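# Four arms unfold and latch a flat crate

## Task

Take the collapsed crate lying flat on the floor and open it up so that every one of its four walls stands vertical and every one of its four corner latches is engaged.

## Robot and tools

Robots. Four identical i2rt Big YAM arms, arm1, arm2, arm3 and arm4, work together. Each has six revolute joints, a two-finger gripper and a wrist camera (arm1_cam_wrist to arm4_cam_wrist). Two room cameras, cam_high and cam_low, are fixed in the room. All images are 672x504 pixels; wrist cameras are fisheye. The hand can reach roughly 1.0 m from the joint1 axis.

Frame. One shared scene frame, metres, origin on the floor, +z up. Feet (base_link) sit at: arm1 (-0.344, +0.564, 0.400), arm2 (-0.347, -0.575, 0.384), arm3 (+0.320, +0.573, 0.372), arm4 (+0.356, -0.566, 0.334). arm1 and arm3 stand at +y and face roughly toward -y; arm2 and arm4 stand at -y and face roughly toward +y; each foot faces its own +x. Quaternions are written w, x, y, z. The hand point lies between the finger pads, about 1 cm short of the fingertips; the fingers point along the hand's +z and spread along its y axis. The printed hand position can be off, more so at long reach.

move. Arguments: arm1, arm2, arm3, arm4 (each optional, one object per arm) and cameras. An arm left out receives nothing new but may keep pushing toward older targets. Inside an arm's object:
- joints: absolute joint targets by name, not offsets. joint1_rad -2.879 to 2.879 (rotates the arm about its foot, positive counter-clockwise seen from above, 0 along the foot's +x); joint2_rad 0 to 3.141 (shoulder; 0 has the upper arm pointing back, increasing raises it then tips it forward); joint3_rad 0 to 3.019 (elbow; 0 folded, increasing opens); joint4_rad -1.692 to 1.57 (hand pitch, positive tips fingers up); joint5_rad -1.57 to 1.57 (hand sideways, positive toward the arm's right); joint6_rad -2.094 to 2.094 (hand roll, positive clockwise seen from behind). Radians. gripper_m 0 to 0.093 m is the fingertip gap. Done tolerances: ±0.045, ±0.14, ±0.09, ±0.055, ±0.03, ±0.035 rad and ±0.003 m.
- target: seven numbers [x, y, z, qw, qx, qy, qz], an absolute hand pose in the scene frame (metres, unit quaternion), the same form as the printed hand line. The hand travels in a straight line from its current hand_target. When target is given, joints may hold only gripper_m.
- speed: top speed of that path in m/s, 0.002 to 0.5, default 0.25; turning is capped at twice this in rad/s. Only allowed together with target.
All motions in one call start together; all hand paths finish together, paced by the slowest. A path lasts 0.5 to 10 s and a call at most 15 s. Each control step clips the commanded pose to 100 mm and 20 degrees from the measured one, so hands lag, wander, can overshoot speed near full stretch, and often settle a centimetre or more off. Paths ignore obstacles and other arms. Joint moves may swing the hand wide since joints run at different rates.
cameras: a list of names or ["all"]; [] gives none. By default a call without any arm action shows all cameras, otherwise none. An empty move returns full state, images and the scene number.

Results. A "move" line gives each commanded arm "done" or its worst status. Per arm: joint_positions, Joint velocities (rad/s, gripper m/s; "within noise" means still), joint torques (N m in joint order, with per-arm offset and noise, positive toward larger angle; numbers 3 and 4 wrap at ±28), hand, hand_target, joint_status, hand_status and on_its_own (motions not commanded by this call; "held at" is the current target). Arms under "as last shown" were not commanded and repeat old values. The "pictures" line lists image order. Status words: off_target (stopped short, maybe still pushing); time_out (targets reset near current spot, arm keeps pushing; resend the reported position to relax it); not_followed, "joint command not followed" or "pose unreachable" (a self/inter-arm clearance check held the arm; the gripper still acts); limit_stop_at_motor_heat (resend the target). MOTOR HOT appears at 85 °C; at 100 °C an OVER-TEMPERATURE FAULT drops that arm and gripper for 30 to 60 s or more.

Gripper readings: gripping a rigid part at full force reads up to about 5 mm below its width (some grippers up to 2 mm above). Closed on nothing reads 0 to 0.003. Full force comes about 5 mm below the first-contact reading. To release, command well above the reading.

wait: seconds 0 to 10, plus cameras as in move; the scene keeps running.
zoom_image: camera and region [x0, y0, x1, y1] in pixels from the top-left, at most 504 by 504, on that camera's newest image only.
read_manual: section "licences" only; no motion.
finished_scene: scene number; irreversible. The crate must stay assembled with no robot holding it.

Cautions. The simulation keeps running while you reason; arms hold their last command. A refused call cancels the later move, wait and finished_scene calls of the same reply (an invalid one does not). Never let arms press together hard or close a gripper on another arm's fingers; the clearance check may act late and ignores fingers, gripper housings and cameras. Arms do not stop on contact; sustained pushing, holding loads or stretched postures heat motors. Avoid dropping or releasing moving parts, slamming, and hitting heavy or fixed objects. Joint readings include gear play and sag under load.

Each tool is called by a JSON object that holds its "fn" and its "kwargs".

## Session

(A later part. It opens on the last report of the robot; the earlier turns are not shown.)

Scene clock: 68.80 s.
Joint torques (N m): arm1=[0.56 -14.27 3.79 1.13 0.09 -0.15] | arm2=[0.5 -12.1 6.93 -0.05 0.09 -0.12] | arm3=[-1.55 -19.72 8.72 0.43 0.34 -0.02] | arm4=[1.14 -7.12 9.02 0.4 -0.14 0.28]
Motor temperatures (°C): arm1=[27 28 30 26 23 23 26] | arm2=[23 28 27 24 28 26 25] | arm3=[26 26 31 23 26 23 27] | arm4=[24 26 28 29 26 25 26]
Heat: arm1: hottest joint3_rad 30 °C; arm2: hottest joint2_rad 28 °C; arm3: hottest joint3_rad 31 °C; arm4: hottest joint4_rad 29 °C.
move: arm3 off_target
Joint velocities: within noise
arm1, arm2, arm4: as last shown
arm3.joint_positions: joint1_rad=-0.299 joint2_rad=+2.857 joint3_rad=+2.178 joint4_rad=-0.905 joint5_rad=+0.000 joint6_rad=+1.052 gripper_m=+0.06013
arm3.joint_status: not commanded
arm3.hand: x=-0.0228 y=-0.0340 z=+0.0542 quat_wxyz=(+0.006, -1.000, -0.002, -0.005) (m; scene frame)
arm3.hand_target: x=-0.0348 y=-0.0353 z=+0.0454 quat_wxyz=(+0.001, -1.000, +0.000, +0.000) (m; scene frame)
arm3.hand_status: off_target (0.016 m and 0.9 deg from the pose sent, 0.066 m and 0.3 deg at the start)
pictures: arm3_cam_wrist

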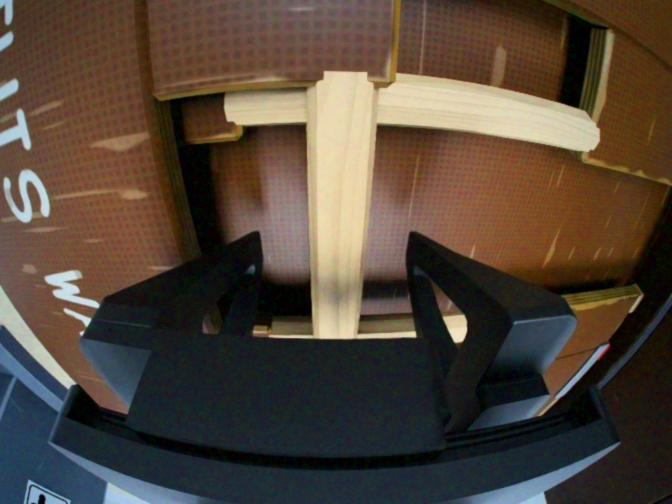

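{"fn": "move", "kwargs": {"arm3": {"target":[-0.036,-0.038,0.033,0,1,0,0],"speed":0.09}}}

{"fn": "move", "kwargs": {"arm3": {"joints":{"gripper_m":0}}, "cameras": ["arm3_cam_wrist"]}}

Scene clock: 70.57 s.
Joint torques (N m): arm1=[0.62 -14.86 3.74 1.29 0.14 -0.15] | arm2=[0.62 -12.1 6.93 -0.03 0.09 -0.12] | arm3=[-1.61 -19.84 8.88 0.46 0.25 -0.02] | arm4=[1.14 -7.12 9.03 0.4 -0.14 0.28]
Motor temperatures (°C): arm1=[27 28 30 26 23 23 26] | arm2=[23 28 27 24 28 26 25] | arm3=[26 26 31 23 26 23 27] | arm4=[24 26 28 29 26 25 26]
Heat: arm1: hottest joint3_rad 30 °C; arm2: hottest joint2_rad 28 °C; arm3: hottest joint3_rad 31 °C; arm4: hottest joint4_rad 29 °C.
move: arm3 off_target
Joint velocities: within noise
arm1, arm2, arm4: as last shown
arm3.joint_positions: joint1_rad=-0.299 joint2_rad=+2.881 joint3_rad=+2.210 joint4_rad=-0.905 joint5_rad=+0.000 joint6_rad=+1.052 gripper_m=+0.06013
arm3.joint_status: not commanded
arm3.hand: x=-0.0250 y=-0.0380 z=+0.0470 quat_wxyz=(+0.003, -1.000, -0.002, -0.003) (m; scene frame)
arm3.hand_target: x=-0.0355 y=-0.0372 z=+0.0338 quat_wxyz=(-0.001, -1.000, +0.000, +0.000) (m; scene frame)
arm3.hand_status: off_target (0.018 m and 0.5 deg from the pose sent, 0.025 m and 0.9 deg at the start)
pictures: none

Scene clock: 71.30 s.
Joint torques (N m): arm1=[0.32 -14.8 3.88 1.24 0.11 -0.16] | arm2=[0.56 -12.1 6.91 -0.03 0.09 -0.12] | arm3=[-1.32 -19.9 8.69 1.09 0.03 -0.05] | arm4=[1.14 -7.12 9.02 0.4 -0.14 0.28]
Motor temperatures (°C): arm1=[27 28 30 26 23 23 26] | arm2=[23 28 27 24 28 26 25] | arm3=[26 26 31 23 26 23 27] | arm4=[24 26 28 29 26 25 26]
Heat: arm1: hottest joint3_rad 30 °C; arm2: hottest joint2_rad 28 °C; arm3: hottest joint3_rad 31 °C; arm4: hottest joint4_rad 29 °C.
move: arm3 off_target
Joint velocities: within noise
arm1.joint_positions: joint1_rad=+0.166 joint2_rad=+2.028 joint3_rad=+0.752 joint4_rad=-0.318 joint5_rad=-0.010 joint6_rad=-1.178 gripper_m=+0.01424
arm1.joint_status: not commanded
arm1.hand: x=-0.2219 y=+0.2305 z=+0.2280 quat_wxyz=(+0.002, -0.021, -1.000, -0.010) (m; scene frame)
arm1.hand_target: x=-0.2154 y=+0.2203 z=+0.2256 quat_wxyz=(-0.001, -0.005, -1.000, +0.000) (m; scene frame)
arm1.hand_status: not commanded
arm2: as last shown
arm3.joint_positions: joint1_rad=-0.301 joint2_rad=+2.883 joint3_rad=+2.211 joint4_rad=-0.920 joint5_rad=+0.014 joint6_rad=+1.061 gripper_m=+0.01545
arm3.joint_status: gripper_m off_target (ended at +0.01548, target +0.00000)
arm3.hand: x=-0.0262 y=-0.0330 z=+0.0465 quat_wxyz=(+0.013, -1.000, +0.003, +0.000) (m; scene frame)
arm3.hand_target: x=-0.0360 y=-0.0371 z=+0.0335 quat_wxyz=(+0.001, -1.000, +0.004, +0.003) (m; scene frame)
arm3.hand_status: not commanded
arm4.joint_positions: joint1_rad=+0.114 joint2_rad=+1.232 joint3_rad=+0.987 joint4_rad=-1.332 joint5_rad=-0.003 joint6_rad=+0.306 gripper_m=+0.09395
arm4.joint_status: not commanded
arm4.hand: x=+0.2518 y=-0.2539 z=+0.5041 quat_wxyz=(+0.003, +0.713, -0.702, +0.002) (m; scene frame)
arm4.hand_target: x=+0.2537 y=-0.2526 z=+0.4986 quat_wxyz=(+0.005, +0.704, -0.710, +0.004) (m; scene frame)
arm4.hand_status: not commanded
pictures: arm3_cam_wrist

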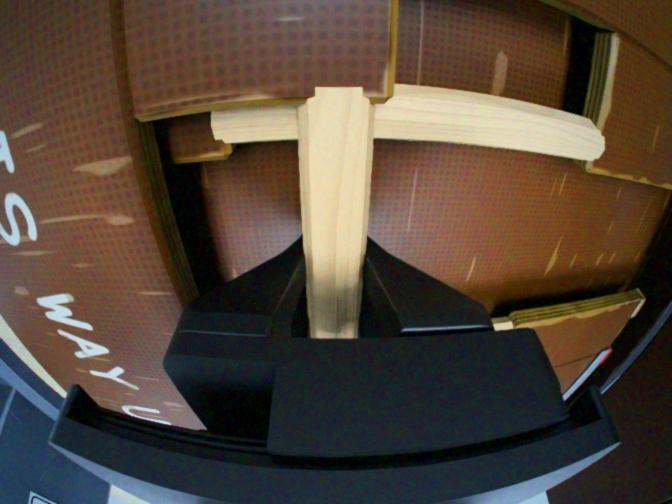

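Swing.

{"fn": "move", "kwargs": {"arm3": {"target":[-0.03,-0.055,0.125,0.225,0.974,0,0],"speed":0.13}}}

{"fn": "move", "kwargs": {"arm3": {"target":[-0.03,-0.088,0.215,0.423,0.906,0,0],"speed":0.13}}}

{"fn": "move", "kwargs": {"arm3": {"target":[-0.03,-0.113,0.26,0.52,0.854,0,0],"speed":0.13}}}

{"fn": "move", "kwargs": {"arm3": {"target":[-0.03,-0.182,0.275,0.65,0.76,0,0],"speed":0.13}}}

{"fn": "move", "kwargs": {"arm3": {"target":[-0.03,-0.252,0.275,0.707,0.707,0,0],"speed":0.12}, "arm4": {"target":[0.22,-0.26,0.44,0,1,0,0],"speed":0.12}, "cameras": ["cam_high","arm3_cam_wrist","arm4_cam_wrist"]}}

Scene clock: 75.47 s.
Joint torques (N m): arm1=[0.38 -14.27 3.88 1.07 0.09 -0.13] | arm2=[0.56 -12.22 6.94 -0.03 0.09 -0.13] | arm3=[-0.85 -26.17 2.66 0.73 -1.02 0.1] | arm4=[1.14 -7.12 9.02 0.42 -0.14 0.28]
Motor temperatures (°C): arm1=[27 28 30 26 23 23 26] | arm2=[23 28 27 24 28 26 25] | arm3=[26 27 31 23 26 23 27] | arm4=[24 26 28 29 26 25 26]
Heat: arm1: hottest joint3_rad 30 °C; arm2: hottest joint2_rad 28 °C; arm3: hottest joint3_rad 31 °C; arm4: hottest joint4_rad 29 °C.
move: arm3 off_target
Joint velocities: within noise
arm1, arm2, arm4: as last shown
arm3.joint_positions: joint1_rad=-0.345 joint2_rad=+2.673 joint3_rad=+1.756 joint4_rad=-0.302 joint5_rad=-0.205 joint6_rad=+1.046 gripper_m=+0.01488
arm3.joint_status: not commanded
arm3.hand: x=-0.0249 y=-0.0437 z=+0.0788 quat_wxyz=(-0.201, -0.980, +0.000, +0.002) (m; scene frame)
arm3.hand_target: x=-0.0308 y=-0.0554 z=+0.1209 quat_wxyz=(-0.224, -0.975, +0.001, -0.001) (m; scene frame)
arm3.hand_status: off_target (0.048 m and 2.8 deg from the pose sent, 0.082 m and 27.5 deg at the start)
pictures: none

Scene clock: 77.77 s.
Joint torques (N m): arm1=[0.56 -14.51 3.77 1.06 0.12 -0.13] | arm2=[0.5 -12.16 6.94 -0.03 0.09 -0.12] | arm3=[-0.56 -27.28 3.06 2.95 -1.55 0.46] | arm4=[1.14 -7.12 9.03 0.42 -0.14 0.28]
Motor temperatures (°C): arm1=[27 28 30 26 23 23 26] | arm2=[23 28 27 24 28 26 25] | arm3=[26 27 31 23 26 23 27] | arm4=[24 26 28 29 26 25 26]
Heat: arm1: hottest joint3_rad 30 °C; arm2: hottest joint2_rad 28 °C; arm3: hottest joint3_rad 31 °C; arm4: hottest joint4_rad 29 °C.
move: arm3 off_target
Joint velocities: within noise
arm1, arm2, arm4: as last shown
arm3.joint_positions: joint1_rad=-0.373 joint2_rad=+2.565 joint3_rad=+1.547 joint4_rad=+0.120 joint5_rad=-0.397 joint6_rad=+1.112 gripper_m=+0.01499
arm3.joint_status: not commanded
arm3.hand: x=-0.0245 y=-0.0650 z=+0.1416 quat_wxyz=(-0.373, -0.928, -0.005, -0.001) (m; scene frame)
arm3.hand_target: x=-0.0317 y=-0.0902 z=+0.2102 quat_wxyz=(-0.422, -0.907, -0.005, +0.000) (m; scene frame)
arm3.hand_status: off_target (0.077 m and 6.3 deg from the pose sent, 0.143 m and 26.8 deg at the start)
pictures: none

Scene clock: 79.30 s.
Joint torques (N m): arm1=[0.56 -15.21 3.82 1.14 0.09 -0.12] | arm2=[0.56 -12.16 6.93 -0.03 0.09 -0.12] | arm3=[0.32 -26.7 3.79 4.64 -1.78 0.9] | arm4=[1.14 -7.12 9.02 0.4 -0.14 0.28]
Motor temperatures (°C): arm1=[27 28 30 26 23 23 26] | arm2=[23 28 27 24 27 26 25] | arm3=[26 27 30 23 27 23 27] | arm4=[24 26 28 29 26 25 26]
Heat: arm1: hottest joint3_rad 30 °C; arm2: hottest joint2_rad 28 °C; arm3: hottest joint3_rad 30 °C; arm4: hottest joint4_rad 29 °C.
move: arm3 off_target
Joint velocities: within noise
arm1, arm4: as last shown
arm2.joint_positions: joint1_rad=-0.309 joint2_rad=+1.344 joint3_rad=+0.924 joint4_rad=-1.165 joint5_rad=+0.005 joint6_rad=-0.432 gripper_m=+0.05990
arm2.joint_status: not commanded
arm2.hand: x=-0.1957 y=-0.2614 z=+0.4954 quat_wxyz=(+0.005, +0.703, -0.712, +0.005) (m; scene frame)
arm2.hand_target: x=-0.1975 y=-0.2604 z=+0.5038 quat_wxyz=(-0.003, +0.708, -0.706, +0.004) (m; scene frame)
arm2.hand_status: not commanded
arm3.joint_positions: joint1_rad=-0.380 joint2_rad=+2.565 joint3_rad=+1.495 joint4_rad=+0.339 joint5_rad=-0.469 joint6_rad=+1.176 gripper_m=+0.01537
arm3.joint_status: not commanded
arm3.hand: x=-0.0241 y=-0.0748 z=+0.1619 quat_wxyz=(-0.450, -0.893, -0.004, +0.000) (m; scene frame)
arm3.hand_target: x=-0.0298 y=-0.1115 z=+0.2500 quat_wxyz=(-0.517, -0.856, -0.004, -0.003) (m; scene frame)
arm3.hand_status: off_target (0.105 m and 9.2 deg from the pose sent, 0.128 m and 18.9 deg at the start; pose on its path clipped on 30 of 46 steps)
pictures: none

Scene clock: 81.60 s.
Joint torques (N m): arm1=[0.62 -14.8 3.75 1.11 0.11 -0.12] | arm2=[0.62 -12.16 6.91 -0.03 0.09 -0.12] | arm3=[3.14 -20.66 12.46 4.63 0.52 1.05] | arm4=[1.14 -7.12 9.02 0.42 -0.14 0.28]
Motor temperatures (°C): arm1=[27 28 29 26 23 23 26] | arm2=[23 28 27 24 27 26 25] | arm3=[26 27 31 23 27 23 27] | arm4=[24 26 28 29 26 25 26]
Heat: arm1: hottest joint3_rad 29 °C; arm2: hottest joint2_rad 28 °C; arm3: hottest joint3_rad 31 °C; arm4: hottest joint4_rad 29 °C.
move: arm3 off_target
Joint velocities: within noise
arm1, arm2, arm4: as last shown
arm3.joint_positions: joint1_rad=-0.365 joint2_rad=+2.605 joint3_rad=+1.521 joint4_rad=+0.724 joint5_rad=-0.564 joint6_rad=+1.365 gripper_m=+0.01546
arm3.joint_status: not commanded
arm3.hand: x=-0.0228 y=-0.1191 z=+0.2204 quat_wxyz=(-0.593, -0.805, -0.008, -0.003) (m; scene frame)
arm3.hand_target: x=-0.0229 y=-0.1723 z=+0.2798 quat_wxyz=(-0.649, -0.761, -0.005, -0.007) (m; scene frame)
arm3.hand_status: off_target (0.084 m and 8.4 deg from the pose sent, 0.156 m and 27.6 deg at the start; pose on its path clipped on 24 of 69 steps)
pictures: none

Scene clock: 89.00 s.
Joint torques (N m): arm1=[-0.15 -14.15 3.78 1.18 0.13 -0.1] | arm2=[0.56 -12.16 6.93 -0.05 0.09 -0.12] | arm3=[0.38 -19.49 12.22 2.78 0.83 0.41] | arm4=[2.43 -6.95 8.16 0.4 -0.1 -0.11]
Motor temperatures (°C): arm1=[27 28 29 26 23 23 26] | arm2=[23 27 27 24 27 26 24] | arm3=[26 28 32 24 26 23 28] | arm4=[24 26 29 29 26 25 26]
Heat: arm1: hottest joint3_rad 29 °C; arm2: hottest joint2_rad 27 °C; arm3: hottest joint3_rad 32 °C; arm4: hottest joint3_rad 29 °C.
move: arm3 off_target; arm4 off_target
Joint velocities: within noise
arm1, arm2: as last shown
arm3.joint_positions: joint1_rad=-0.284 joint2_rad=+2.780 joint3_rad=+1.915 joint4_rad=+0.803 joint5_rad=-0.515 joint6_rad=+1.521 gripper_m=+0.01492
arm3.joint_status: not commanded
arm3.hand: x=-0.0224 y=-0.2338 z=+0.2663 quat_wxyz=(-0.688, -0.726, -0.012, +0.000) (m; scene frame)
arm3.hand_target: x=-0.0227 y=-0.2525 z=+0.2747 quat_wxyz=(-0.706, -0.708, -0.004, -0.002) (m; scene frame)
arm3.hand_status: off_target (0.022 m and 3.4 deg from the pose sent, 0.144 m and 17.3 deg at the start)
arm4.joint_positions: joint1_rad=+0.203 joint2_rad=+1.288 joint3_rad=+0.883 joint4_rad=-1.149 joint5_rad=+0.008 joint6_rad=-1.125 gripper_m=+0.09396
arm4.joint_status: not commanded
arm4.hand: x=+0.2233 y=-0.2569 z=+0.4493 quat_wxyz=(-0.010, +1.000, -0.018, +0.000) (m; scene frame)
arm4.hand_target: x=+0.2218 y=-0.2600 z=+0.4404 quat_wxyz=(-0.002, +1.000, -0.004, +0.004) (m; scene frame)
arm4.hand_status: off_target (0.010 m and 2.3 deg from the pose sent, 0.072 m and 89.1 deg at the start)
pictures: arm3_cam_wrist, arm4_cam_wrist, cam_high

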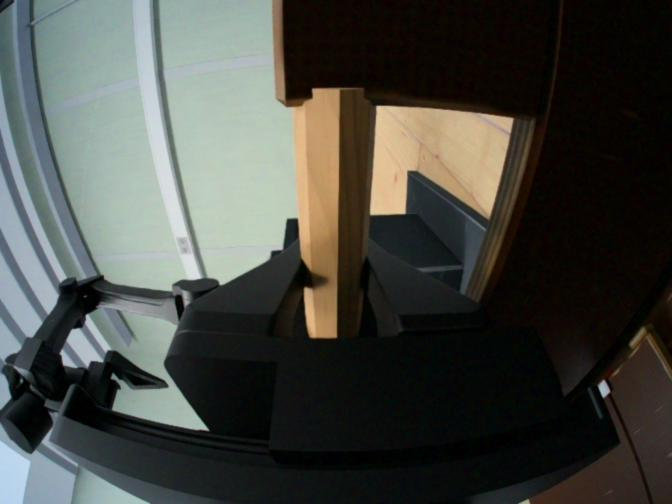

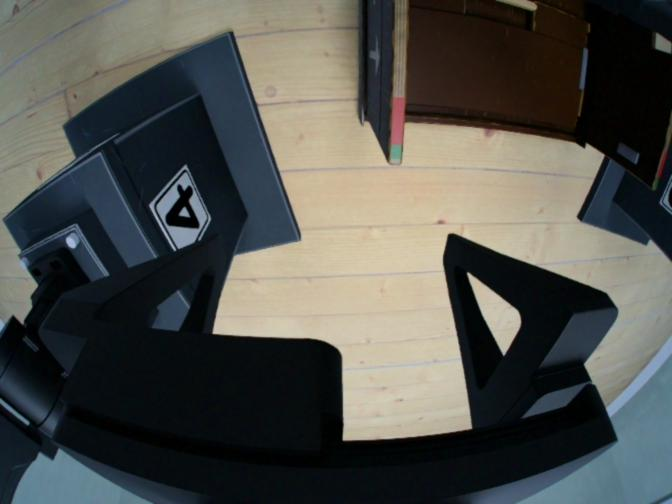

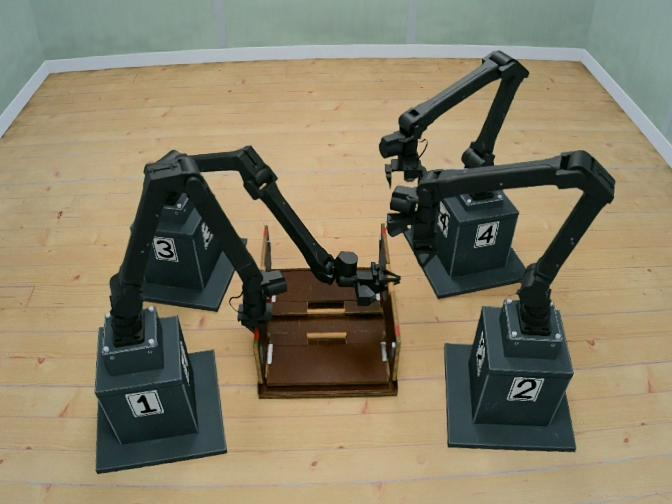

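{"fn": "move", "kwargs": {"arm3": {"target":[-0.03,-0.265,0.275,0.707,0.707,0,0],"speed":0.1}, "arm4": {"target":[0.19,-0.185,0.32,0,1,0,0],"speed":0.15}, "cameras": ["arm4_cam_wrist","cam_high"]}}

Scene clock: 91.70 s.
Joint torques (N m): arm1=[0.73 -14.27 3.85 1.13 0.11 -0.11] | arm2=[0.62 -12.16 6.93 -0.03 0.09 -0.12] | arm3=[0.15 -18.67 14.34 1.74 1.24 0.4] | arm4=[1.73 -11.22 9.92 0.24 -0.25 -0.1]
Motor temperatures (°C): arm1=[27 28 29 26 23 23 26] | arm2=[23 27 27 24 27 26 24] | arm3=[26 28 32 24 26 23 28] | arm4=[24 26 29 29 26 25 26]
Heat: arm1: hottest joint3_rad 29 °C; arm2: hottest joint2_rad 27 °C; arm3: hottest joint3_rad 32 °C; arm4: hottest joint3_rad 29 °C.
move: arm3 off_target; arm4 off_target
Joint velocities: within noise
arm1, arm2: as last shown
arm3.joint_positions: joint1_rad=-0.285 joint2_rad=+2.783 joint3_rad=+1.920 joint4_rad=+0.806 joint5_rad=-0.517 joint6_rad=+1.523 gripper_m=+0.01492
arm3.joint_status: not commanded
arm3.hand: x=-0.0237 y=-0.2339 z=+0.2666 quat_wxyz=(-0.689, -0.725, -0.012, +0.000) (m; scene frame)
arm3.hand_target: x=-0.0288 y=-0.2578 z=+0.2774 quat_wxyz=(-0.707, -0.708, +0.001, +0.001) (m; scene frame)
arm3.hand_status: off_target (0.033 m and 3.2 deg from the pose sent, 0.033 m and 3.4 deg at the start)
arm4.joint_positions: joint1_rad=+0.203 joint2_rad=+1.683 joint3_rad=+0.902 joint4_rad=-0.819 joint5_rad=+0.002 joint6_rad=-1.142 gripper_m=+0.09396
arm4.joint_status: not commanded
arm4.hand: x=+0.1988 y=-0.2034 z=+0.3166 quat_wxyz=(+0.013, +1.000, -0.009, +0.007) (m; scene frame)
arm4.hand_target: x=+0.1909 y=-0.1866 z=+0.3205 quat_wxyz=(+0.000, +1.000, +0.000, +0.000) (m; scene frame)
arm4.hand_status: off_target (0.021 m and 2.0 deg from the pose sent, 0.152 m and 2.3 deg at the start)
pictures: arm4_cam_wrist, cam_high

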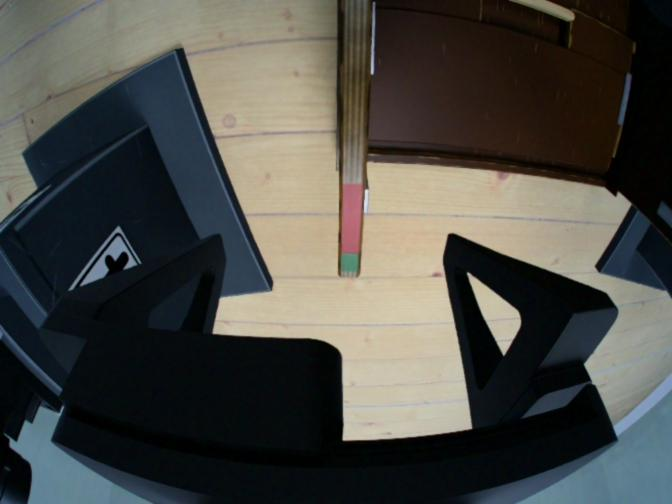

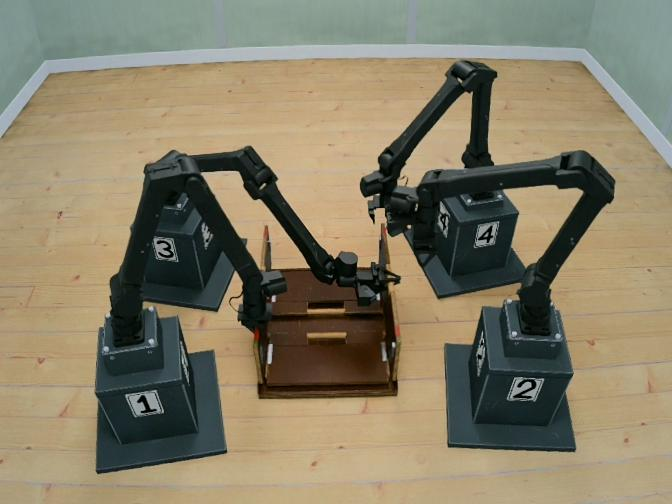

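{"fn": "move", "kwargs": {"arm4": {"target":[0.175,-0.171,0.222,0,1,0,0],"speed":0.15}, "cameras": ["arm4_cam_wrist"]}}

Scene clock: 94.90 s.
Joint torques (N m): arm1=[0.85 -14.8 3.92 1.16 0.15 -0.14] | arm2=[0.5 -12.16 6.93 -0.02 0.09 -0.12] | arm3=[0.91 -18.67 14.26 1.7 1.23 0.4] | arm4=[2.55 -12.98 7.86 0.28 -0.23 0.1]
Motor temperatures (°C): arm1=[27 29 29 26 23 23 26] | arm2=[23 27 27 24 27 26 24] | arm3=[26 28 33 24 27 23 28] | arm4=[24 26 29 29 26 25 26]
Heat: arm1: hottest joint2_rad 29 °C; arm2: hottest joint2_rad 27 °C; arm3: hottest joint3_rad 33 °C; arm4: hottest joint3_rad 29 °C.
move: arm4 off_target
Joint velocities: within noise
arm1, arm2, arm3: as last shown
arm4.joint_positions: joint1_rad=+0.221 joint2_rad=+1.933 joint3_rad=+0.926 joint4_rad=-0.584 joint5_rad=+0.002 joint6_rad=-1.142 gripper_m=+0.09396
arm4.joint_status: not commanded
arm4.hand: x=+0.1825 y=-0.1854 z=+0.2241 quat_wxyz=(+0.009, +1.000, +0.000, +0.005) (m; scene frame)
arm4.hand_target: x=+0.1728 y=-0.1740 z=+0.2223 quat_wxyz=(+0.000, +1.000, +0.004, +0.000) (m; scene frame)
arm4.hand_status: off_target (0.016 m and 1.2 deg from the pose sent, 0.103 m and 2.0 deg at the start)
pictures: arm4_cam_wrist

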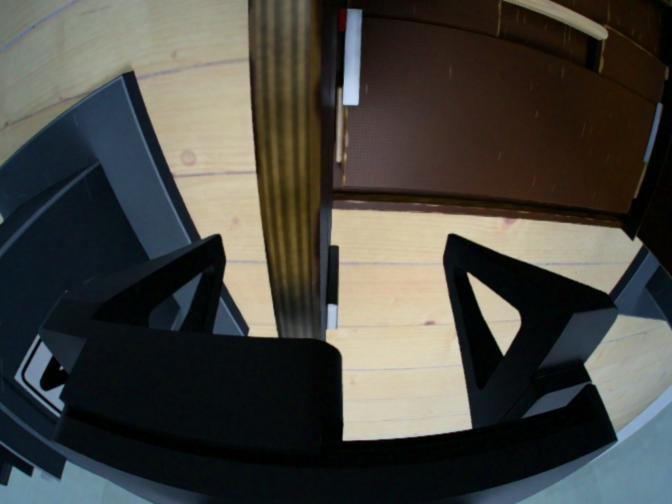

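{"fn": "move", "kwargs": {"arm4": {"target":[0.165,-0.195,0.222,0,1,0,0],"speed":0.15}}}

{"fn": "move", "kwargs": {"arm4": {"joints":{"gripper_m":0.03}}, "cameras": ["arm4_cam_wrist"]}}

Scene clock: 97.57 s.
Joint torques (N m): arm1=[0.91 -14.86 3.88 1.09 0.1 -0.14] | arm2=[0.62 -12.1 6.93 -0.05 0.09 -0.12] | arm3=[0.44 -18.61 14.39 1.74 1.28 0.4] | arm4=[1.61 -14.8 4.56 0.38 -0.2 0.3]
Motor temperatures (°C): arm1=[27 29 29 26 23 23 26] | arm2=[23 27 27 24 27 26 24] | arm3=[26 28 33 24 27 23 28] | arm4=[24 26 29 29 26 25 26]
Heat: arm1: hottest joint2_rad 29 °C; arm2: hottest joint2_rad 27 °C; arm3: hottest joint3_rad 33 °C; arm4: hottest joint3_rad 29 °C.
move: arm4 done
Joint velocities: within noise
arm1.joint_positions: joint1_rad=+0.166 joint2_rad=+2.028 joint3_rad=+0.752 joint4_rad=-0.318 joint5_rad=-0.010 joint6_rad=-1.178 gripper_m=+0.01424
arm1.joint_status: not commanded
arm1.hand: x=-0.2219 y=+0.2305 z=+0.2280 quat_wxyz=(+0.002, -0.021, -1.000, -0.010) (m; scene frame)
arm1.hand_target: x=-0.2154 y=+0.2203 z=+0.2256 quat_wxyz=(-0.001, -0.005, -1.000, +0.000) (m; scene frame)
arm1.hand_status: not commanded
arm2, arm3: as last shown
arm4.joint_positions: joint1_rad=+0.261 joint2_rad=+1.933 joint3_rad=+0.915 joint4_rad=-0.560 joint5_rad=+0.002 joint6_rad=-1.122 gripper_m=+0.09396
arm4.joint_status: not commanded
arm4.hand: x=+0.1675 y=-0.1927 z=+0.2219 quat_wxyz=(+0.003, +1.000, +0.010, +0.002) (m; scene frame)
arm4.hand_target: x=+0.1658 y=-0.1945 z=+0.2220 quat_wxyz=(+0.000, +1.000, +0.004, +0.000) (m; scene frame)
arm4.hand_status: done (0.003 m and 1.2 deg from the pose sent, 0.020 m and 1.2 deg at the start)
pictures: none

Scene clock: 98.33 s.
Joint torques (N m): arm1=[0.73 -14.62 3.75 1.16 0.1 -0.12] | arm2=[0.56 -12.16 6.93 -0.02 0.09 -0.12] | arm3=[0.67 -18.78 14.15 1.72 1.21 0.42] | arm4=[1.96 -14.86 4.59 0.38 -0.2 0.28]
Motor temperatures (°C): arm1=[27 29 29 26 23 23 26] | arm2=[23 27 27 24 27 26 24] | arm3=[26 28 34 24 27 23 28] | arm4=[24 26 29 29 26 25 26]
Heat: arm1: hottest joint2_rad 29 °C; arm2: hottest joint2_rad 27 °C; arm3: hottest joint3_rad 34 °C; arm4: hottest joint3_rad 29 °C.
move: arm4 done
Joint velocities: within noise
arm1, arm2, arm3: as last shown
arm4.joint_positions: joint1_rad=+0.257 joint2_rad=+1.933 joint3_rad=+0.915 joint4_rad=-0.560 joint5_rad=+0.002 joint6_rad=-1.122 gripper_m=+0.03015
arm4.joint_status: all done
arm4.hand: x=+0.1692 y=-0.1918 z=+0.2219 quat_wxyz=(+0.003, +1.000, +0.008, +0.002) (m; scene frame)
arm4.hand_target: x=+0.1675 y=-0.1937 z=+0.2220 quat_wxyz=(+0.000, +1.000, +0.002, +0.000) (m; scene frame)
arm4.hand_status: not commanded
pictures: arm4_cam_wrist

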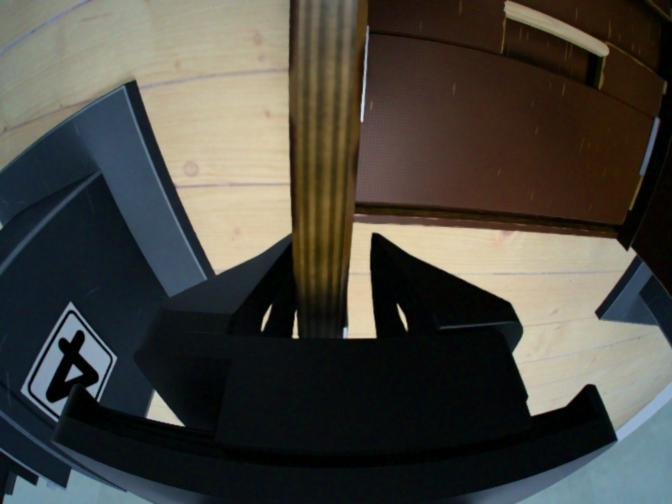

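{"fn": "move", "kwargs": {"arm4": {"target":[0.115,-0.198,0.226,0,1,0,0],"speed":0.12}}}

{"fn": "move", "kwargs": {"arm4": {"joints":{"gripper_m":0}}}}

{"fn": "move", "kwargs": {"arm3": {"joints":{"gripper_m":0.06}}, "cameras": ["arm4_cam_wrist","arm3_cam_wrist"]}}

Scene clock: 100.43 s.
Joint torques (N m): arm1=[0.56 -15.03 3.86 1.07 0.11 -0.14] | arm2=[0.62 -12.16 6.93 -0.03 0.09 -0.12] | arm3=[0.21 -19.08 14.24 1.7 1.25 0.4] | arm4=[2.37 -13.04 7.84 -0.39 -0.23 0.28]
Motor temperatures (°C): arm1=[27 29 29 26 23 23 26] | arm2=[23 27 27 24 27 26 24] | arm3=[26 29 34 24 27 23 28] | arm4=[24 26 29 29 26 25 26]
Heat: arm1: hottest joint2_rad 29 °C; arm2: hottest joint2_rad 27 °C; arm3: hottest joint3_rad 34 °C; arm4: hottest joint3_rad 29 °C.
move: arm4 done
Joint velocities: within noise
arm1, arm2, arm3: as last shown
arm3.hand_target: x=-0.0288 y=-0.2579 z=+0.2774 quat_wxyz=(-0.707, -0.708, +0.001, +0.001) (m; scene frame)
arm4.joint_positions: joint1_rad=+0.366 joint2_rad=+1.933 joint3_rad=+0.949 joint4_rad=-0.581 joint5_rad=+0.005 joint6_rad=-1.006 gripper_m=+0.03007
arm4.joint_status: not commanded
arm4.hand: x=+0.1225 y=-0.2023 z=+0.2288 quat_wxyz=(-0.004, +1.000, +0.004, +0.001) (m; scene frame)
arm4.hand_target: x=+0.1147 y=-0.1980 z=+0.2259 quat_wxyz=(-0.001, +1.000, +0.000, +0.001) (m; scene frame)
arm4.hand_status: done (0.009 m and 0.6 deg from the pose sent, 0.055 m and 1.0 deg at the start)
pictures: none

Scene clock: 101.00 s.
Joint torques (N m): arm1=[0.21 -14.51 3.82 1.33 0.12 -0.1] | arm2=[0.62 -12.16 6.93 -0.05 0.09 -0.12] | arm3=[0.44 -19.02 14.34 1.89 1.25 0.38] | arm4=[2.55 -13.51 7.06 -0.53 -0.26 0.15]
Motor temperatures (°C): arm1=[27 29 29 26 23 23 26] | arm2=[23 27 27 24 27 26 24] | arm3=[26 29 34 24 27 23 28] | arm4=[24 26 29 29 26 25 26]
Heat: arm1: hottest joint2_rad 29 °C; arm2: hottest joint2_rad 27 °C; arm3: hottest joint3_rad 34 °C; arm4: hottest joint3_rad 29 °C.
move: arm4 off_target
Joint velocities: within noise
arm1, arm3: as last shown
arm2.joint_positions: joint1_rad=-0.309 joint2_rad=+1.344 joint3_rad=+0.924 joint4_rad=-1.165 joint5_rad=+0.005 joint6_rad=-0.432 gripper_m=+0.05990
arm2.joint_status: not commanded
arm2.hand: x=-0.1957 y=-0.2614 z=+0.4954 quat_wxyz=(+0.005, +0.703, -0.712, +0.005) (m; scene frame)
arm2.hand_target: x=-0.1975 y=-0.2604 z=+0.5038 quat_wxyz=(-0.003, +0.708, -0.706, +0.004) (m; scene frame)
arm2.hand_status: not commanded
arm4.joint_positions: joint1_rad=+0.358 joint2_rad=+1.936 joint3_rad=+0.960 joint4_rad=-0.580 joint5_rad=+0.005 joint6_rad=-0.989 gripper_m=+0.01369
arm4.joint_status: gripper_m off_target (ended at +0.01372, target +0.00000)
arm4.hand: x=+0.1223 y=-0.1957 z=+0.2299 quat_wxyz=(-0.007, +1.000, -0.008, -0.002) (m; scene frame)
arm4.hand_target: x=+0.1166 y=-0.1962 z=+0.2261 quat_wxyz=(-0.002, +1.000, -0.006, +0.000) (m; scene frame)
arm4.hand_status: not commanded
pictures: none

Scene clock: 101.80 s.
Joint torques (N m): arm1=[0.15 -14.39 3.84 1.1 0.11 -0.12] | arm2=[0.56 -12.16 6.93 -0.03 0.09 -0.12] | arm3=[0.15 -20.72 9.21 1.77 0.25 0.07] | arm4=[2.55 -13.51 7.08 -0.53 -0.26 0.15]
Motor temperatures (°C): arm1=[27 29 29 26 23 23 26] | arm2=[23 27 27 24 27 26 24] | arm3=[26 29 34 24 27 23 28] | arm4=[24 26 29 29 26 25 26]
Heat: arm1: hottest joint2_rad 29 °C; arm2: hottest joint2_rad 27 °C; arm3: hottest joint3_rad 34 °C; arm4: hottest joint3_rad 29 °C.
move: arm3 done
Joint velocities: within noise
arm1, arm2, arm4: as last shown
arm3.joint_positions: joint1_rad=-0.285 joint2_rad=+2.803 joint3_rad=+1.997 joint4_rad=+0.804 joint5_rad=-0.480 joint6_rad=+1.566 gripper_m=+0.05988
arm3.joint_status: all done
arm3.hand: x=-0.0387 y=-0.2494 z=+0.2860 quat_wxyz=(-0.706, -0.708, +0.007, +0.008) (m; scene frame)
arm3.hand_target: x=-0.0317 y=-0.2574 z=+0.2778 quat_wxyz=(-0.707, -0.708, +0.008, +0.001) (m; scene frame)
arm3.hand_status: not commanded
pictures: arm3_cam_wrist, arm4_cam_wrist

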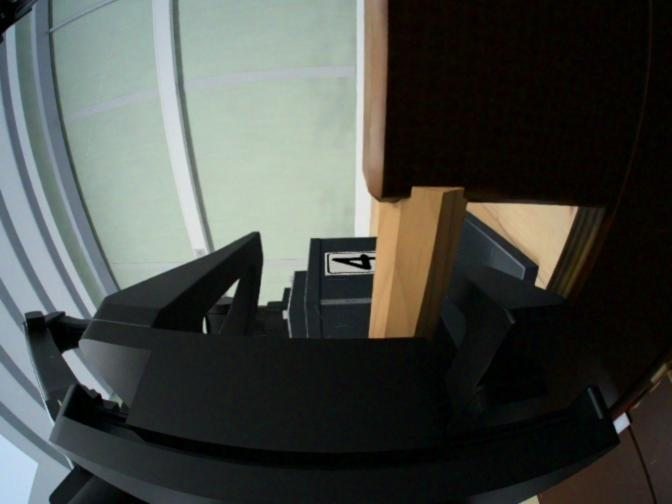

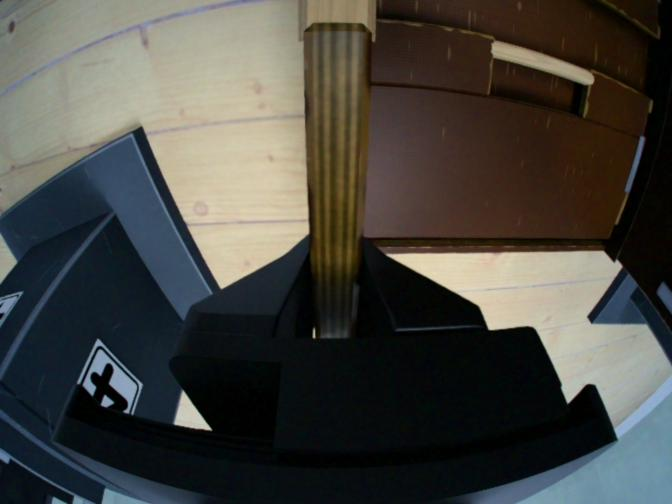

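{"fn": "move", "kwargs": {"arm3": {"target":[-0.025,-0.12,0.285,0.65,0.76,0,0],"speed":0.15}}}

{"fn": "move", "kwargs": {"arm3": {"target":[-0.06,0.015,0.26,0,0.707,0.707,0],"speed":0.25}, "arm1": {"joints":{"gripper_m":0.032}}}}

{"fn": "move", "kwargs": {"arm1": {"target":[-0.125,0.22,0.237,0,0,1,0],"speed":0.12}, "arm3": {"target":[-0.092,-0.02,0.12,0,0.707,0.707,0],"speed":0.15}}}

{"fn": "move", "kwargs": {"arm1": {"joints":{"gripper_m":0}}, "cameras": ["arm1_cam_wrist","arm3_cam_wrist","cam_high"]}}

Scene clock: 105.87 s.
Joint torques (N m): arm1=[0.38 -14.8 3.71 1.22 0.12 -0.13] | arm2=[0.62 -12.04 6.93 -0.05 0.09 -0.12] | arm3=[-0.91 -21.54 3.75 2.93 -0.08 -0.15] | arm4=[2.55 -13.51 7.06 -0.53 -0.26 0.15]
Motor temperatures (°C): arm1=[27 29 29 26 23 23 26] | arm2=[23 27 27 24 27 26 24] | arm3=[26 28 34 24 27 23 28] | arm4=[24 26 29 29 26 25 26]
Heat: arm1: hottest joint2_rad 29 °C; arm2: hottest joint2_rad 27 °C; arm3: hottest joint3_rad 34 °C; arm4: hottest joint3_rad 29 °C.
move: arm3 off_target
Joint velocities: within noise
arm1, arm2, arm4: as last shown
arm3.joint_positions: joint1_rad=-0.366 joint2_rad=+2.550 joint3_rad=+1.466 joint4_rad=+0.870 joint5_rad=-0.570 joint6_rad=+1.477 gripper_m=+0.05990
arm3.joint_status: not commanded
arm3.hand: x=-0.0235 y=-0.1196 z=+0.2710 quat_wxyz=(-0.641, -0.768, +0.010, -0.008) (m; scene frame)
arm3.hand_target: x=-0.0269 y=-0.1189 z=+0.2868 quat_wxyz=(-0.650, -0.760, +0.002, +0.001) (m; scene frame)
arm3.hand_status: off_target (0.014 m and 2.0 deg from the pose sent, 0.130 m and 8.9 deg at the start)
pictures: none

Scene clock: 110.77 s.
Joint torques (N m): arm1=[0.21 -15.03 3.67 0.75 0.08 -0.03] | arm2=[0.56 -12.1 6.91 -0.03 0.09 -0.12] | arm3=[0.5 -19.72 9.46 -0.14 0.2 -0.05] | arm4=[2.55 -13.51 7.06 -0.53 -0.26 0.15]
Motor temperatures (°C): arm1=[27 29 29 26 23 23 26] | arm2=[23 27 27 24 27 26 24] | arm3=[26 29 34 23 26 23 27] | arm4=[24 26 29 29 26 25 27]
Heat: arm1: hottest joint2_rad 29 °C; arm2: hottest joint2_rad 27 °C; arm3: hottest joint3_rad 34 °C; arm4: hottest joint3_rad 29 °C.
move: arm1 done; arm3 off_target
Joint velocities: within noise
arm1.joint_positions: joint1_rad=+0.166 joint2_rad=+2.028 joint3_rad=+0.753 joint4_rad=-0.310 joint5_rad=-0.007 joint6_rad=-1.189 gripper_m=+0.03197
arm1.joint_status: all done
arm1.hand: x=-0.2214 y=+0.2276 z=+0.2281 quat_wxyz=(+0.002, -0.016, -1.000, -0.005) (m; scene frame)
arm1.hand_target: x=-0.2161 y=+0.2207 z=+0.2254 quat_wxyz=(+0.000, -0.006, -1.000, +0.000) (m; scene frame)
arm1.hand_status: not commanded
arm2, arm4: as last shown
arm3.joint_positions: joint1_rad=-0.385 joint2_rad=+2.380 joint3_rad=+1.797 joint4_rad=-1.008 joint5_rad=+0.005 joint6_rad=-0.587 gripper_m=+0.05991
arm3.joint_status: not commanded
arm3.hand: x=-0.0515 y=+0.0323 z=+0.2550 quat_wxyz=(+0.003, -0.712, -0.702, -0.010) (m; scene frame)
arm3.hand_target: x=-0.0542 y=+0.0150 z=+0.2620 quat_wxyz=(+0.003, -0.705, -0.710, +0.002) (m; scene frame)
arm3.hand_status: off_target (0.020 m and 1.5 deg from the pose sent, 0.140 m and 115.2 deg at the start)
pictures: none

Scene clock: 112.80 s.
Joint torques (N m): arm1=[0.56 -15.38 4.89 -0.01 0.05 0.18] | arm2=[0.56 -12.16 6.93 -0.03 0.09 -0.12] | arm3=[-0.79 -19.72 9.54 -0.02 -0.01 0.01] | arm4=[2.55 -13.45 7.06 -0.53 -0.26 0.15]
Motor temperatures (°C): arm1=[27 29 29 26 23 23 26] | arm2=[23 27 27 24 27 26 24] | arm3=[26 29 34 23 26 23 27] | arm4=[24 26 29 29 26 25 27]
Heat: arm1: hottest joint2_rad 29 °C; arm2: hottest joint2_rad 27 °C; arm3: hottest joint3_rad 34 °C; arm4: hottest joint3_rad 29 °C.
move: arm1 done; arm3 off_target
Joint velocities: within noise
arm1.joint_positions: joint1_rad=+0.366 joint2_rad=+2.031 joint3_rad=+0.865 joint4_rad=-0.394 joint5_rad=-0.004 joint6_rad=-1.017 gripper_m=+0.03197
arm1.joint_status: not commanded
arm1.hand: x=-0.1336 y=+0.2193 z=+0.2412 quat_wxyz=(-0.002, -0.002, -1.000, +0.006) (m; scene frame)
arm1.hand_target: x=-0.1274 y=+0.2182 z=+0.2366 quat_wxyz=(+0.001, -0.002, -1.000, +0.002) (m; scene frame)
arm1.hand_status: done (0.010 m and 0.8 deg from the pose sent, 0.097 m and 1.9 deg at the start)
arm2, arm4: as last shown
arm3.joint_positions: joint1_rad=-0.393 joint2_rad=+2.734 joint3_rad=+2.156 joint4_rad=-0.986 joint5_rad=+0.005 joint6_rad=-0.597 gripper_m=+0.05991
arm3.joint_status: not commanded
arm3.hand: x=-0.0902 y=-0.0150 z=+0.1317 quat_wxyz=(+0.001, -0.711, -0.703, +0.003) (m; scene frame)
arm3.hand_target: x=-0.0957 y=-0.0161 z=+0.1200 quat_wxyz=(+0.000, -0.710, -0.704, +0.001) (m; scene frame)
arm3.hand_status: off_target (0.013 m and 0.7 deg from the pose sent, 0.150 m and 1.5 deg at the start)
pictures: none

Scene clock: 113.47 s.
Joint torques (N m): arm1=[0.32 -15.85 4.51 0.77 0.34 -0.07] | arm2=[0.67 -12.16 6.93 -0.03 0.09 -0.12] | arm3=[-1.38 -20.01 9.5 -0.13 -0.03 -0.01] | arm4=[2.55 -13.45 7.08 -0.53 -0.26 0.15]
Motor temperatures (°C): arm1=[27 29 29 26 23 23 26] | arm2=[23 27 27 24 27 26 24] | arm3=[26 29 34 23 26 23 27] | arm4=[24 26 29 29 26 25 27]
Heat: arm1: hottest joint2_rad 29 °C; arm2: hottest joint2_rad 27 °C; arm3: hottest joint3_rad 34 °C; arm4: hottest joint3_rad 29 °C.
move: arm1 off_target
Joint velocities: within noise
arm1.joint_positions: joint1_rad=+0.363 joint2_rad=+2.031 joint3_rad=+0.868 joint4_rad=-0.410 joint5_rad=-0.019 joint6_rad=-0.988 gripper_m=+0.01456
arm1.joint_status: gripper_m off_target (ended at +0.01459, target +0.00000)
arm1.hand: x=-0.1334 y=+0.2217 z=+0.2417 quat_wxyz=(-0.005, -0.018, -1.000, -0.003) (m; scene frame)
arm1.hand_target: x=-0.1278 y=+0.2188 z=+0.2364 quat_wxyz=(-0.002, -0.004, -1.000, -0.001) (m; scene frame)
arm1.hand_status: not commanded
arm2, arm3, arm4: as last shown
pictures: arm1_cam_wrist, arm3_cam_wrist, cam_high

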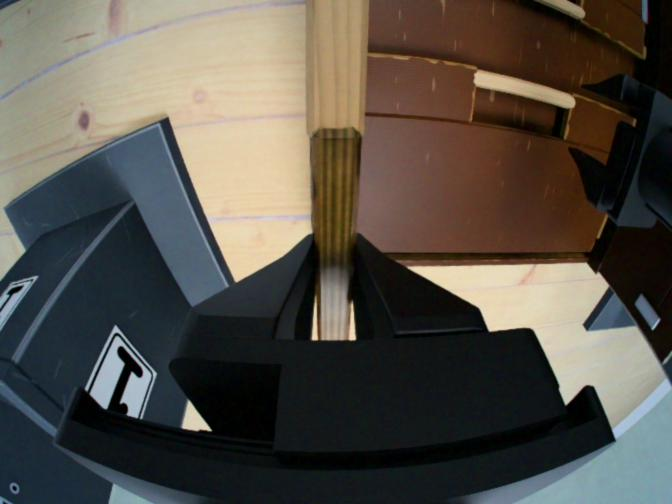

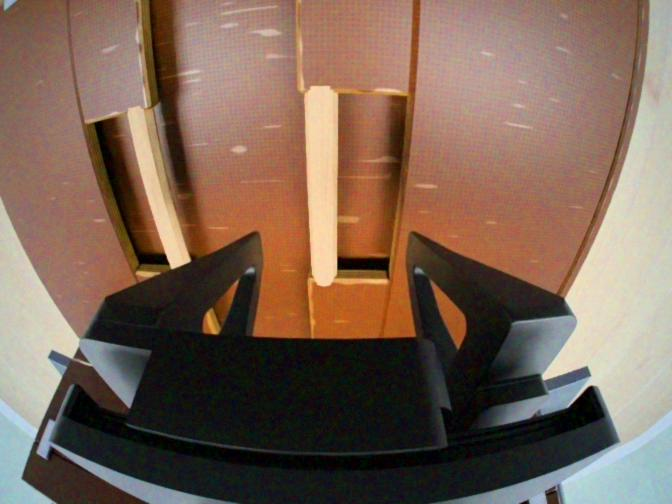

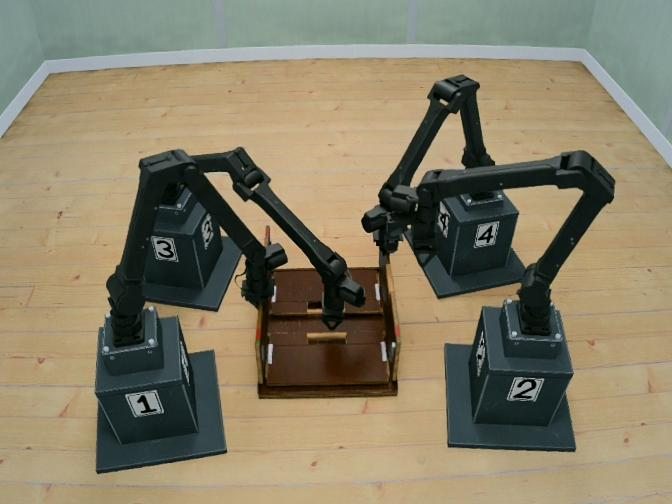

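{"fn": "move", "kwargs": {"arm3": {"target":[-0.085,-0.015,0.048,0,0.707,0.707,0],"speed":0.12}, "cameras": ["arm3_cam_wrist"]}}

Scene clock: 115.93 s.
Joint torques (N m): arm1=[0.91 -16.21 4.63 0.69 0.36 -0.08] | arm2=[0.56 -12.1 6.93 -0.02 0.09 -0.12] | arm3=[-0.44 -20.54 8.96 0.42 0 -0.03] | arm4=[2.55 -13.51 7.06 -0.54 -0.26 0.15]
Motor temperatures (°C): arm1=[27 29 29 26 23 23 26] | arm2=[23 27 27 24 27 26 24] | arm3=[26 29 34 23 26 23 27] | arm4=[24 26 29 29 26 25 27]
Heat: arm1: hottest joint2_rad 29 °C; arm2: hottest joint2_rad 27 °C; arm3: hottest joint3_rad 34 °C; arm4: hottest joint3_rad 29 °C.
move: arm3 off_target
Joint velocities: within noise
arm1, arm2, arm4: as last shown
arm3.joint_positions: joint1_rad=-0.394 joint2_rad=+2.872 joint3_rad=+2.225 joint4_rad=-0.935 joint5_rad=+0.005 joint6_rad=-0.597 gripper_m=+0.05991
arm3.joint_status: not commanded
arm3.hand: x=-0.0845 y=-0.0051 z=+0.0578 quat_wxyz=(+0.002, -0.711, -0.703, -0.006) (m; scene frame)
arm3.hand_target: x=-0.0849 y=-0.0130 z=+0.0481 quat_wxyz=(+0.000, -0.708, -0.707, +0.000) (m; scene frame)
arm3.hand_status: off_target (0.014 m and 1.1 deg from the pose sent, 0.084 m and 0.7 deg at the start)
pictures: arm3_cam_wrist

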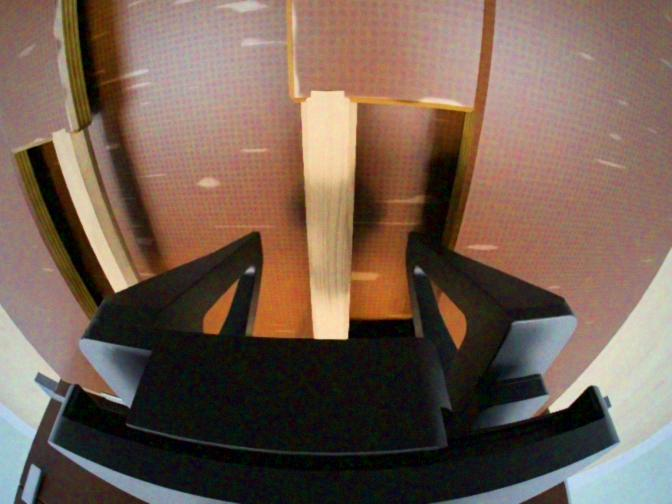

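{"fn": "move", "kwargs": {"arm3": {"target":[-0.086,-0.015,0.017,0,0.707,0.707,0],"speed":0.06}}}

{"fn": "move", "kwargs": {"arm3": {"joints":{"gripper_m":0}}, "cameras": ["arm3_cam_wrist"]}}

Scene clock: 118.37 s.
Joint torques (N m): arm1=[0.85 -15.15 4.6 0.77 0.36 -0.08] | arm2=[0.62 -12.1 6.93 -0.02 0.09 -0.12] | arm3=[-0.56 -19.84 8.96 0.24 -0.01 -0.01] | arm4=[2.55 -13.45 7.06 -0.53 -0.26 0.15]
Motor temperatures (°C): arm1=[27 29 29 26 23 23 26] | arm2=[23 27 27 24 27 26 24] | arm3=[26 29 34 23 26 23 27] | arm4=[24 26 29 29 26 25 27]
Heat: arm1: hottest joint2_rad 29 °C; arm2: hottest joint2_rad 27 °C; arm3: hottest joint3_rad 34 °C; arm4: hottest joint3_rad 29 °C.
move: arm3 off_target
Joint velocities: within noise
arm1, arm2, arm4: as last shown
arm3.joint_positions: joint1_rad=-0.391 joint2_rad=+2.941 joint3_rad=+2.306 joint4_rad=-0.934 joint5_rad=+0.006 joint6_rad=-0.602 gripper_m=+0.05991
arm3.joint_status: not commanded
arm3.hand: x=-0.0872 y=-0.0126 z=+0.0350 quat_wxyz=(+0.002, -0.709, -0.705, +0.001) (m; scene frame)
arm3.hand_target: x=-0.0835 y=-0.0147 z=+0.0171 quat_wxyz=(+0.000, -0.704, -0.710, +0.000) (m; scene frame)
arm3.hand_status: off_target (0.018 m and 0.4 deg from the pose sent, 0.042 m and 1.1 deg at the start)
pictures: none

Scene clock: 119.10 s.
Joint torques (N m): arm1=[0.91 -15.38 4.55 0.75 0.32 -0.11] | arm2=[0.5 -12.16 6.91 -0.03 0.09 -0.12] | arm3=[-0.03 -19.9 9.01 0.98 0.25 0.02] | arm4=[2.55 -13.51 7.06 -0.54 -0.26 0.15]
Motor temperatures (°C): arm1=[27 29 29 26 23 23 26] | arm2=[23 27 27 24 27 26 24] | arm3=[26 29 34 23 26 23 27] | arm4=[24 26 28 29 26 25 27]
Heat: arm1: hottest joint2_rad 29 °C; arm2: hottest joint2_rad 27 °C; arm3: hottest joint3_rad 34 °C; arm4: hottest joint4_rad 29 °C.
move: arm3 off_target
Joint velocities: within noise
arm1: as last shown
arm2.joint_positions: joint1_rad=-0.309 joint2_rad=+1.344 joint3_rad=+0.924 joint4_rad=-1.165 joint5_rad=+0.005 joint6_rad=-0.432 gripper_m=+0.05990
arm2.joint_status: not commanded
arm2.hand: x=-0.1957 y=-0.2614 z=+0.4954 quat_wxyz=(+0.005, +0.703, -0.712, +0.005) (m; scene frame)
arm2.hand_target: x=-0.1975 y=-0.2604 z=+0.5038 quat_wxyz=(-0.003, +0.708, -0.706, +0.004) (m; scene frame)
arm2.hand_status: not commanded
arm3.joint_positions: joint1_rad=-0.388 joint2_rad=+2.941 joint3_rad=+2.306 joint4_rad=-0.946 joint5_rad=-0.009 joint6_rad=-0.599 gripper_m=+0.01631
arm3.joint_status: gripper_m off_target (ended at +0.01634, target +0.00000)
arm3.hand: x=-0.0815 y=-0.0128 z=+0.0351 quat_wxyz=(-0.004, -0.709, -0.705, -0.007) (m; scene frame)
arm3.hand_target: x=-0.0807 y=-0.0169 z=+0.0174 quat_wxyz=(-0.003, -0.704, -0.710, +0.000) (m; scene frame)
arm3.hand_status: not commanded
arm4.joint_positions: joint1_rad=+0.358 joint2_rad=+1.936 joint3_rad=+0.960 joint4_rad=-0.580 joint5_rad=+0.005 joint6_rad=-0.989 gripper_m=+0.01369
arm4.joint_status: not commanded
arm4.hand: x=+0.1223 y=-0.1957 z=+0.2299 quat_wxyz=(-0.007, +1.000, -0.008, -0.002) (m; scene frame)
arm4.hand_target: x=+0.1166 y=-0.1962 z=+0.2261 quat_wxyz=(-0.002, +1.000, -0.006, +0.000) (m; scene frame)
arm4.hand_status: not commanded
pictures: arm3_cam_wrist

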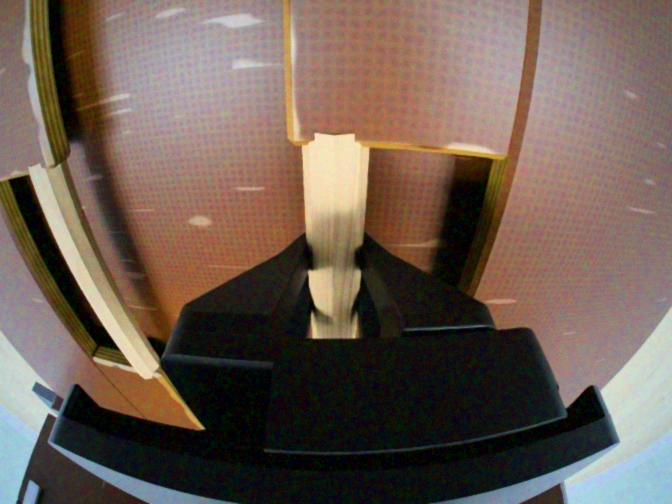

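Good.

{"fn": "move", "kwargs": {"arm3": {"target":[-0.1,-0.013,0.12,-0.16,0.69,0.69,-0.16],"speed":0.13}}}

{"fn": "move", "kwargs": {"arm3": {"target":[-0.13,-0.015,0.215,-0.27,0.653,0.653,-0.27],"speed":0.13}}}

{"fn": "move", "kwargs": {"arm3": {"target":[-0.195,-0.015,0.265,-0.36,0.61,0.61,-0.36],"speed":0.13}, "cameras": ["cam_high","arm3_cam_wrist","arm1_cam_wrist"]}}

Scene clock: 122.97 s.
Joint torques (N m): arm1=[0.97 -15.15 4.56 0.72 0.34 -0.05] | arm2=[0.56 -12.16 6.93 -0.03 0.09 -0.12] | arm3=[-0.56 -26.52 3.26 -0.06 2 -0.09] | arm4=[2.55 -13.51 7.08 -0.53 -0.26 0.15]
Motor temperatures (°C): arm1=[27 29 29 26 23 23 26] | arm2=[23 27 27 24 27 26 24] | arm3=[26 29 33 23 27 23 27] | arm4=[24 26 28 29 26 25 27]
Heat: arm1: hottest joint2_rad 29 °C; arm2: hottest joint2_rad 27 °C; arm3: hottest joint3_rad 33 °C; arm4: hottest joint4_rad 29 °C.
move: arm3 off_target
Joint velocities: within noise
arm1, arm2, arm4: as last shown
arm3.joint_positions: joint1_rad=-0.316 joint2_rad=+2.737 joint3_rad=+1.923 joint4_rad=-0.524 joint5_rad=+0.342 joint6_rad=-0.559 gripper_m=+0.01585
arm3.joint_status: not commanded
arm3.hand: x=-0.0912 y=-0.0118 z=+0.0779 quat_wxyz=(+0.136, -0.697, -0.688, +0.150) (m; scene frame)
arm3.hand_target: x=-0.0994 y=-0.0172 z=+0.1172 quat_wxyz=(+0.157, -0.688, -0.689, +0.164) (m; scene frame)
arm3.hand_status: off_target (0.043 m and 3.1 deg from the pose sent, 0.087 m and 27.0 deg at the start)
pictures: none

Scene clock: 124.97 s.
Joint torques (N m): arm1=[1.03 -15.44 4.56 1.17 0.37 -0.18] | arm2=[0.5 -12.1 6.93 -0.03 0.09 -0.12] | arm3=[-0.97 -28.57 3.55 0.35 2.74 -0.46] | arm4=[2.55 -13.51 7.06 -0.53 -0.26 0.15]
Motor temperatures (°C): arm1=[27 29 29 26 23 23 26] | arm2=[23 27 27 24 27 26 24] | arm3=[26 30 33 23 27 23 28] | arm4=[24 26 28 29 26 25 27]
Heat: arm1: hottest joint2_rad 29 °C; arm2: hottest joint2_rad 27 °C; arm3: hottest joint3_rad 33 °C; arm4: hottest joint4_rad 29 °C.
move: arm3 off_target
Joint velocities: within noise
arm1.joint_positions: joint1_rad=+0.367 joint2_rad=+2.031 joint3_rad=+0.868 joint4_rad=-0.419 joint5_rad=-0.019 joint6_rad=-0.980 gripper_m=+0.01444
arm1.joint_status: not commanded
arm1.hand: x=-0.1330 y=+0.2246 z=+0.2417 quat_wxyz=(-0.002, -0.020, -1.000, -0.007) (m; scene frame)
arm1.hand_target: x=-0.1262 y=+0.2197 z=+0.2364 quat_wxyz=(-0.002, -0.001, -1.000, -0.001) (m; scene frame)
arm1.hand_status: not commanded
arm2, arm4: as last shown
arm3.joint_positions: joint1_rad=-0.290 joint2_rad=+2.622 joint3_rad=+1.782 joint4_rad=-0.336 joint5_rad=+0.605 joint6_rad=-0.608 gripper_m=+0.01590
arm3.joint_status: not commanded
arm3.hand: x=-0.1158 y=-0.0107 z=+0.1446 quat_wxyz=(+0.241, -0.671, -0.656, +0.248) (m; scene frame)
arm3.hand_target: x=-0.1320 y=-0.0182 z=+0.2103 quat_wxyz=(+0.270, -0.655, -0.652, +0.270) (m; scene frame)
arm3.hand_status: off_target (0.072 m and 4.7 deg from the pose sent, 0.143 m and 21.6 deg at the start)
pictures: none

Scene clock: 127.17 s.
Joint torques (N m): arm1=[0.97 -15.38 4.66 1.24 0.35 -0.12] | arm2=[0.62 -12.16 6.93 -0.02 0.09 -0.12] | arm3=[-4.78 -27.34 6.02 3.3 2.87 -1.32] | arm4=[2.55 -13.51 7.06 -0.53 -0.26 0.15]
Motor temperatures (°C): arm1=[27 29 29 26 23 23 26] | arm2=[23 27 27 24 27 26 24] | arm3=[26 30 33 23 29 24 28] | arm4=[24 26 28 29 26 25 27]
Heat: arm1: hottest joint2_rad 29 °C; arm2: hottest joint2_rad 27 °C; arm3: hottest joint3_rad 33 °C; arm4: hottest joint4_rad 29 °C.
move: arm3 off_target
Joint velocities: arm1=[within noise] | arm2=[within noise] | arm3=[-0.015 -0.005 0.002 0.002 -0.168 -0.022 -0.001] | arm4=[within noise]
arm1.joint_positions: joint1_rad=+0.367 joint2_rad=+2.031 joint3_rad=+0.868 joint4_rad=-0.420 joint5_rad=-0.019 joint6_rad=-0.980 gripper_m=+0.01443
arm1.joint_status: not commanded
arm1.hand: x=-0.1332 y=+0.2250 z=+0.2417 quat_wxyz=(-0.002, -0.020, -1.000, -0.008) (m; scene frame)
arm1.hand_target: x=-0.1263 y=+0.2199 z=+0.2364 quat_wxyz=(-0.002, -0.001, -1.000, -0.001) (m; scene frame)
arm1.hand_status: not commanded
arm2, arm4: as last shown
arm3.joint_positions: joint1_rad=-0.267 joint2_rad=+2.622 joint3_rad=+1.717 joint4_rad=-0.104 joint5_rad=+0.798 joint6_rad=-0.715 gripper_m=+0.01630
arm3.joint_status: not commanded
arm3.hand: x=-0.1258 y=-0.0103 z=+0.1638 quat_wxyz=(+0.318, -0.634, -0.628, +0.319) (m; scene frame)
arm3.hand_target: x=-0.1803 y=-0.0113 z=+0.2431 quat_wxyz=(+0.362, -0.616, -0.607, +0.348) (m; scene frame)
arm3.hand_status: off_target (0.123 m and 7.5 deg from the pose sent, 0.144 m and 20.7 deg at the start; pose on its path clipped on 47 of 66 steps)
pictures: arm1_cam_wrist, arm3_cam_wrist, cam_high

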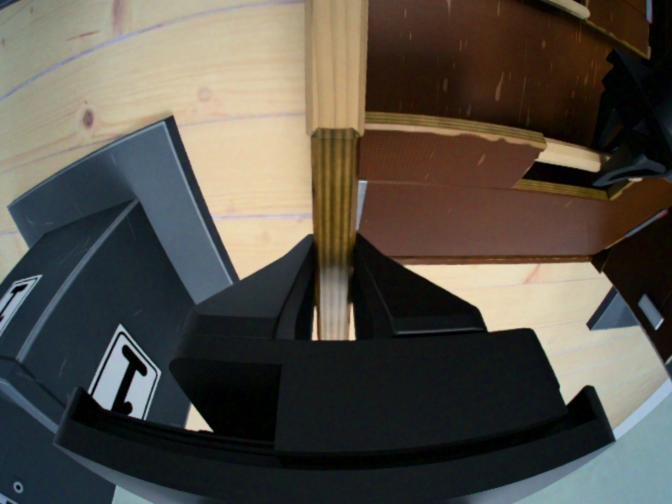

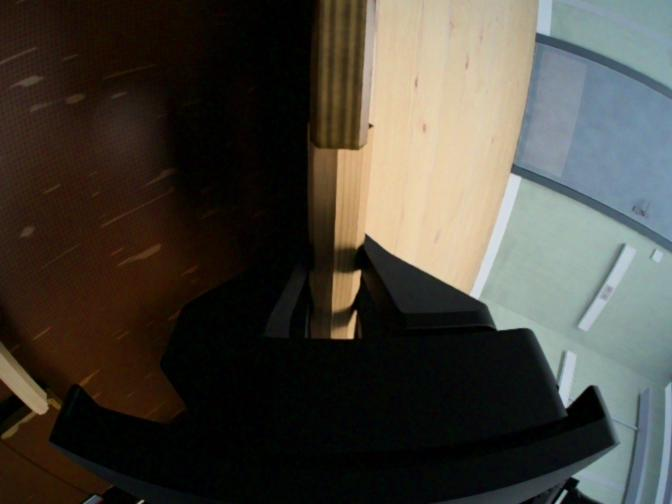

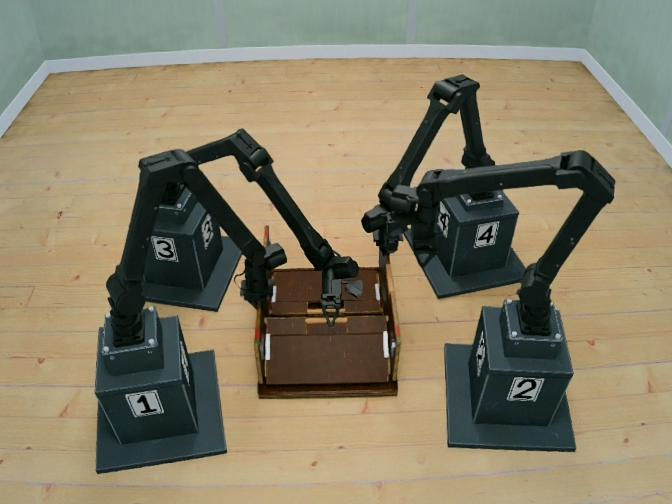

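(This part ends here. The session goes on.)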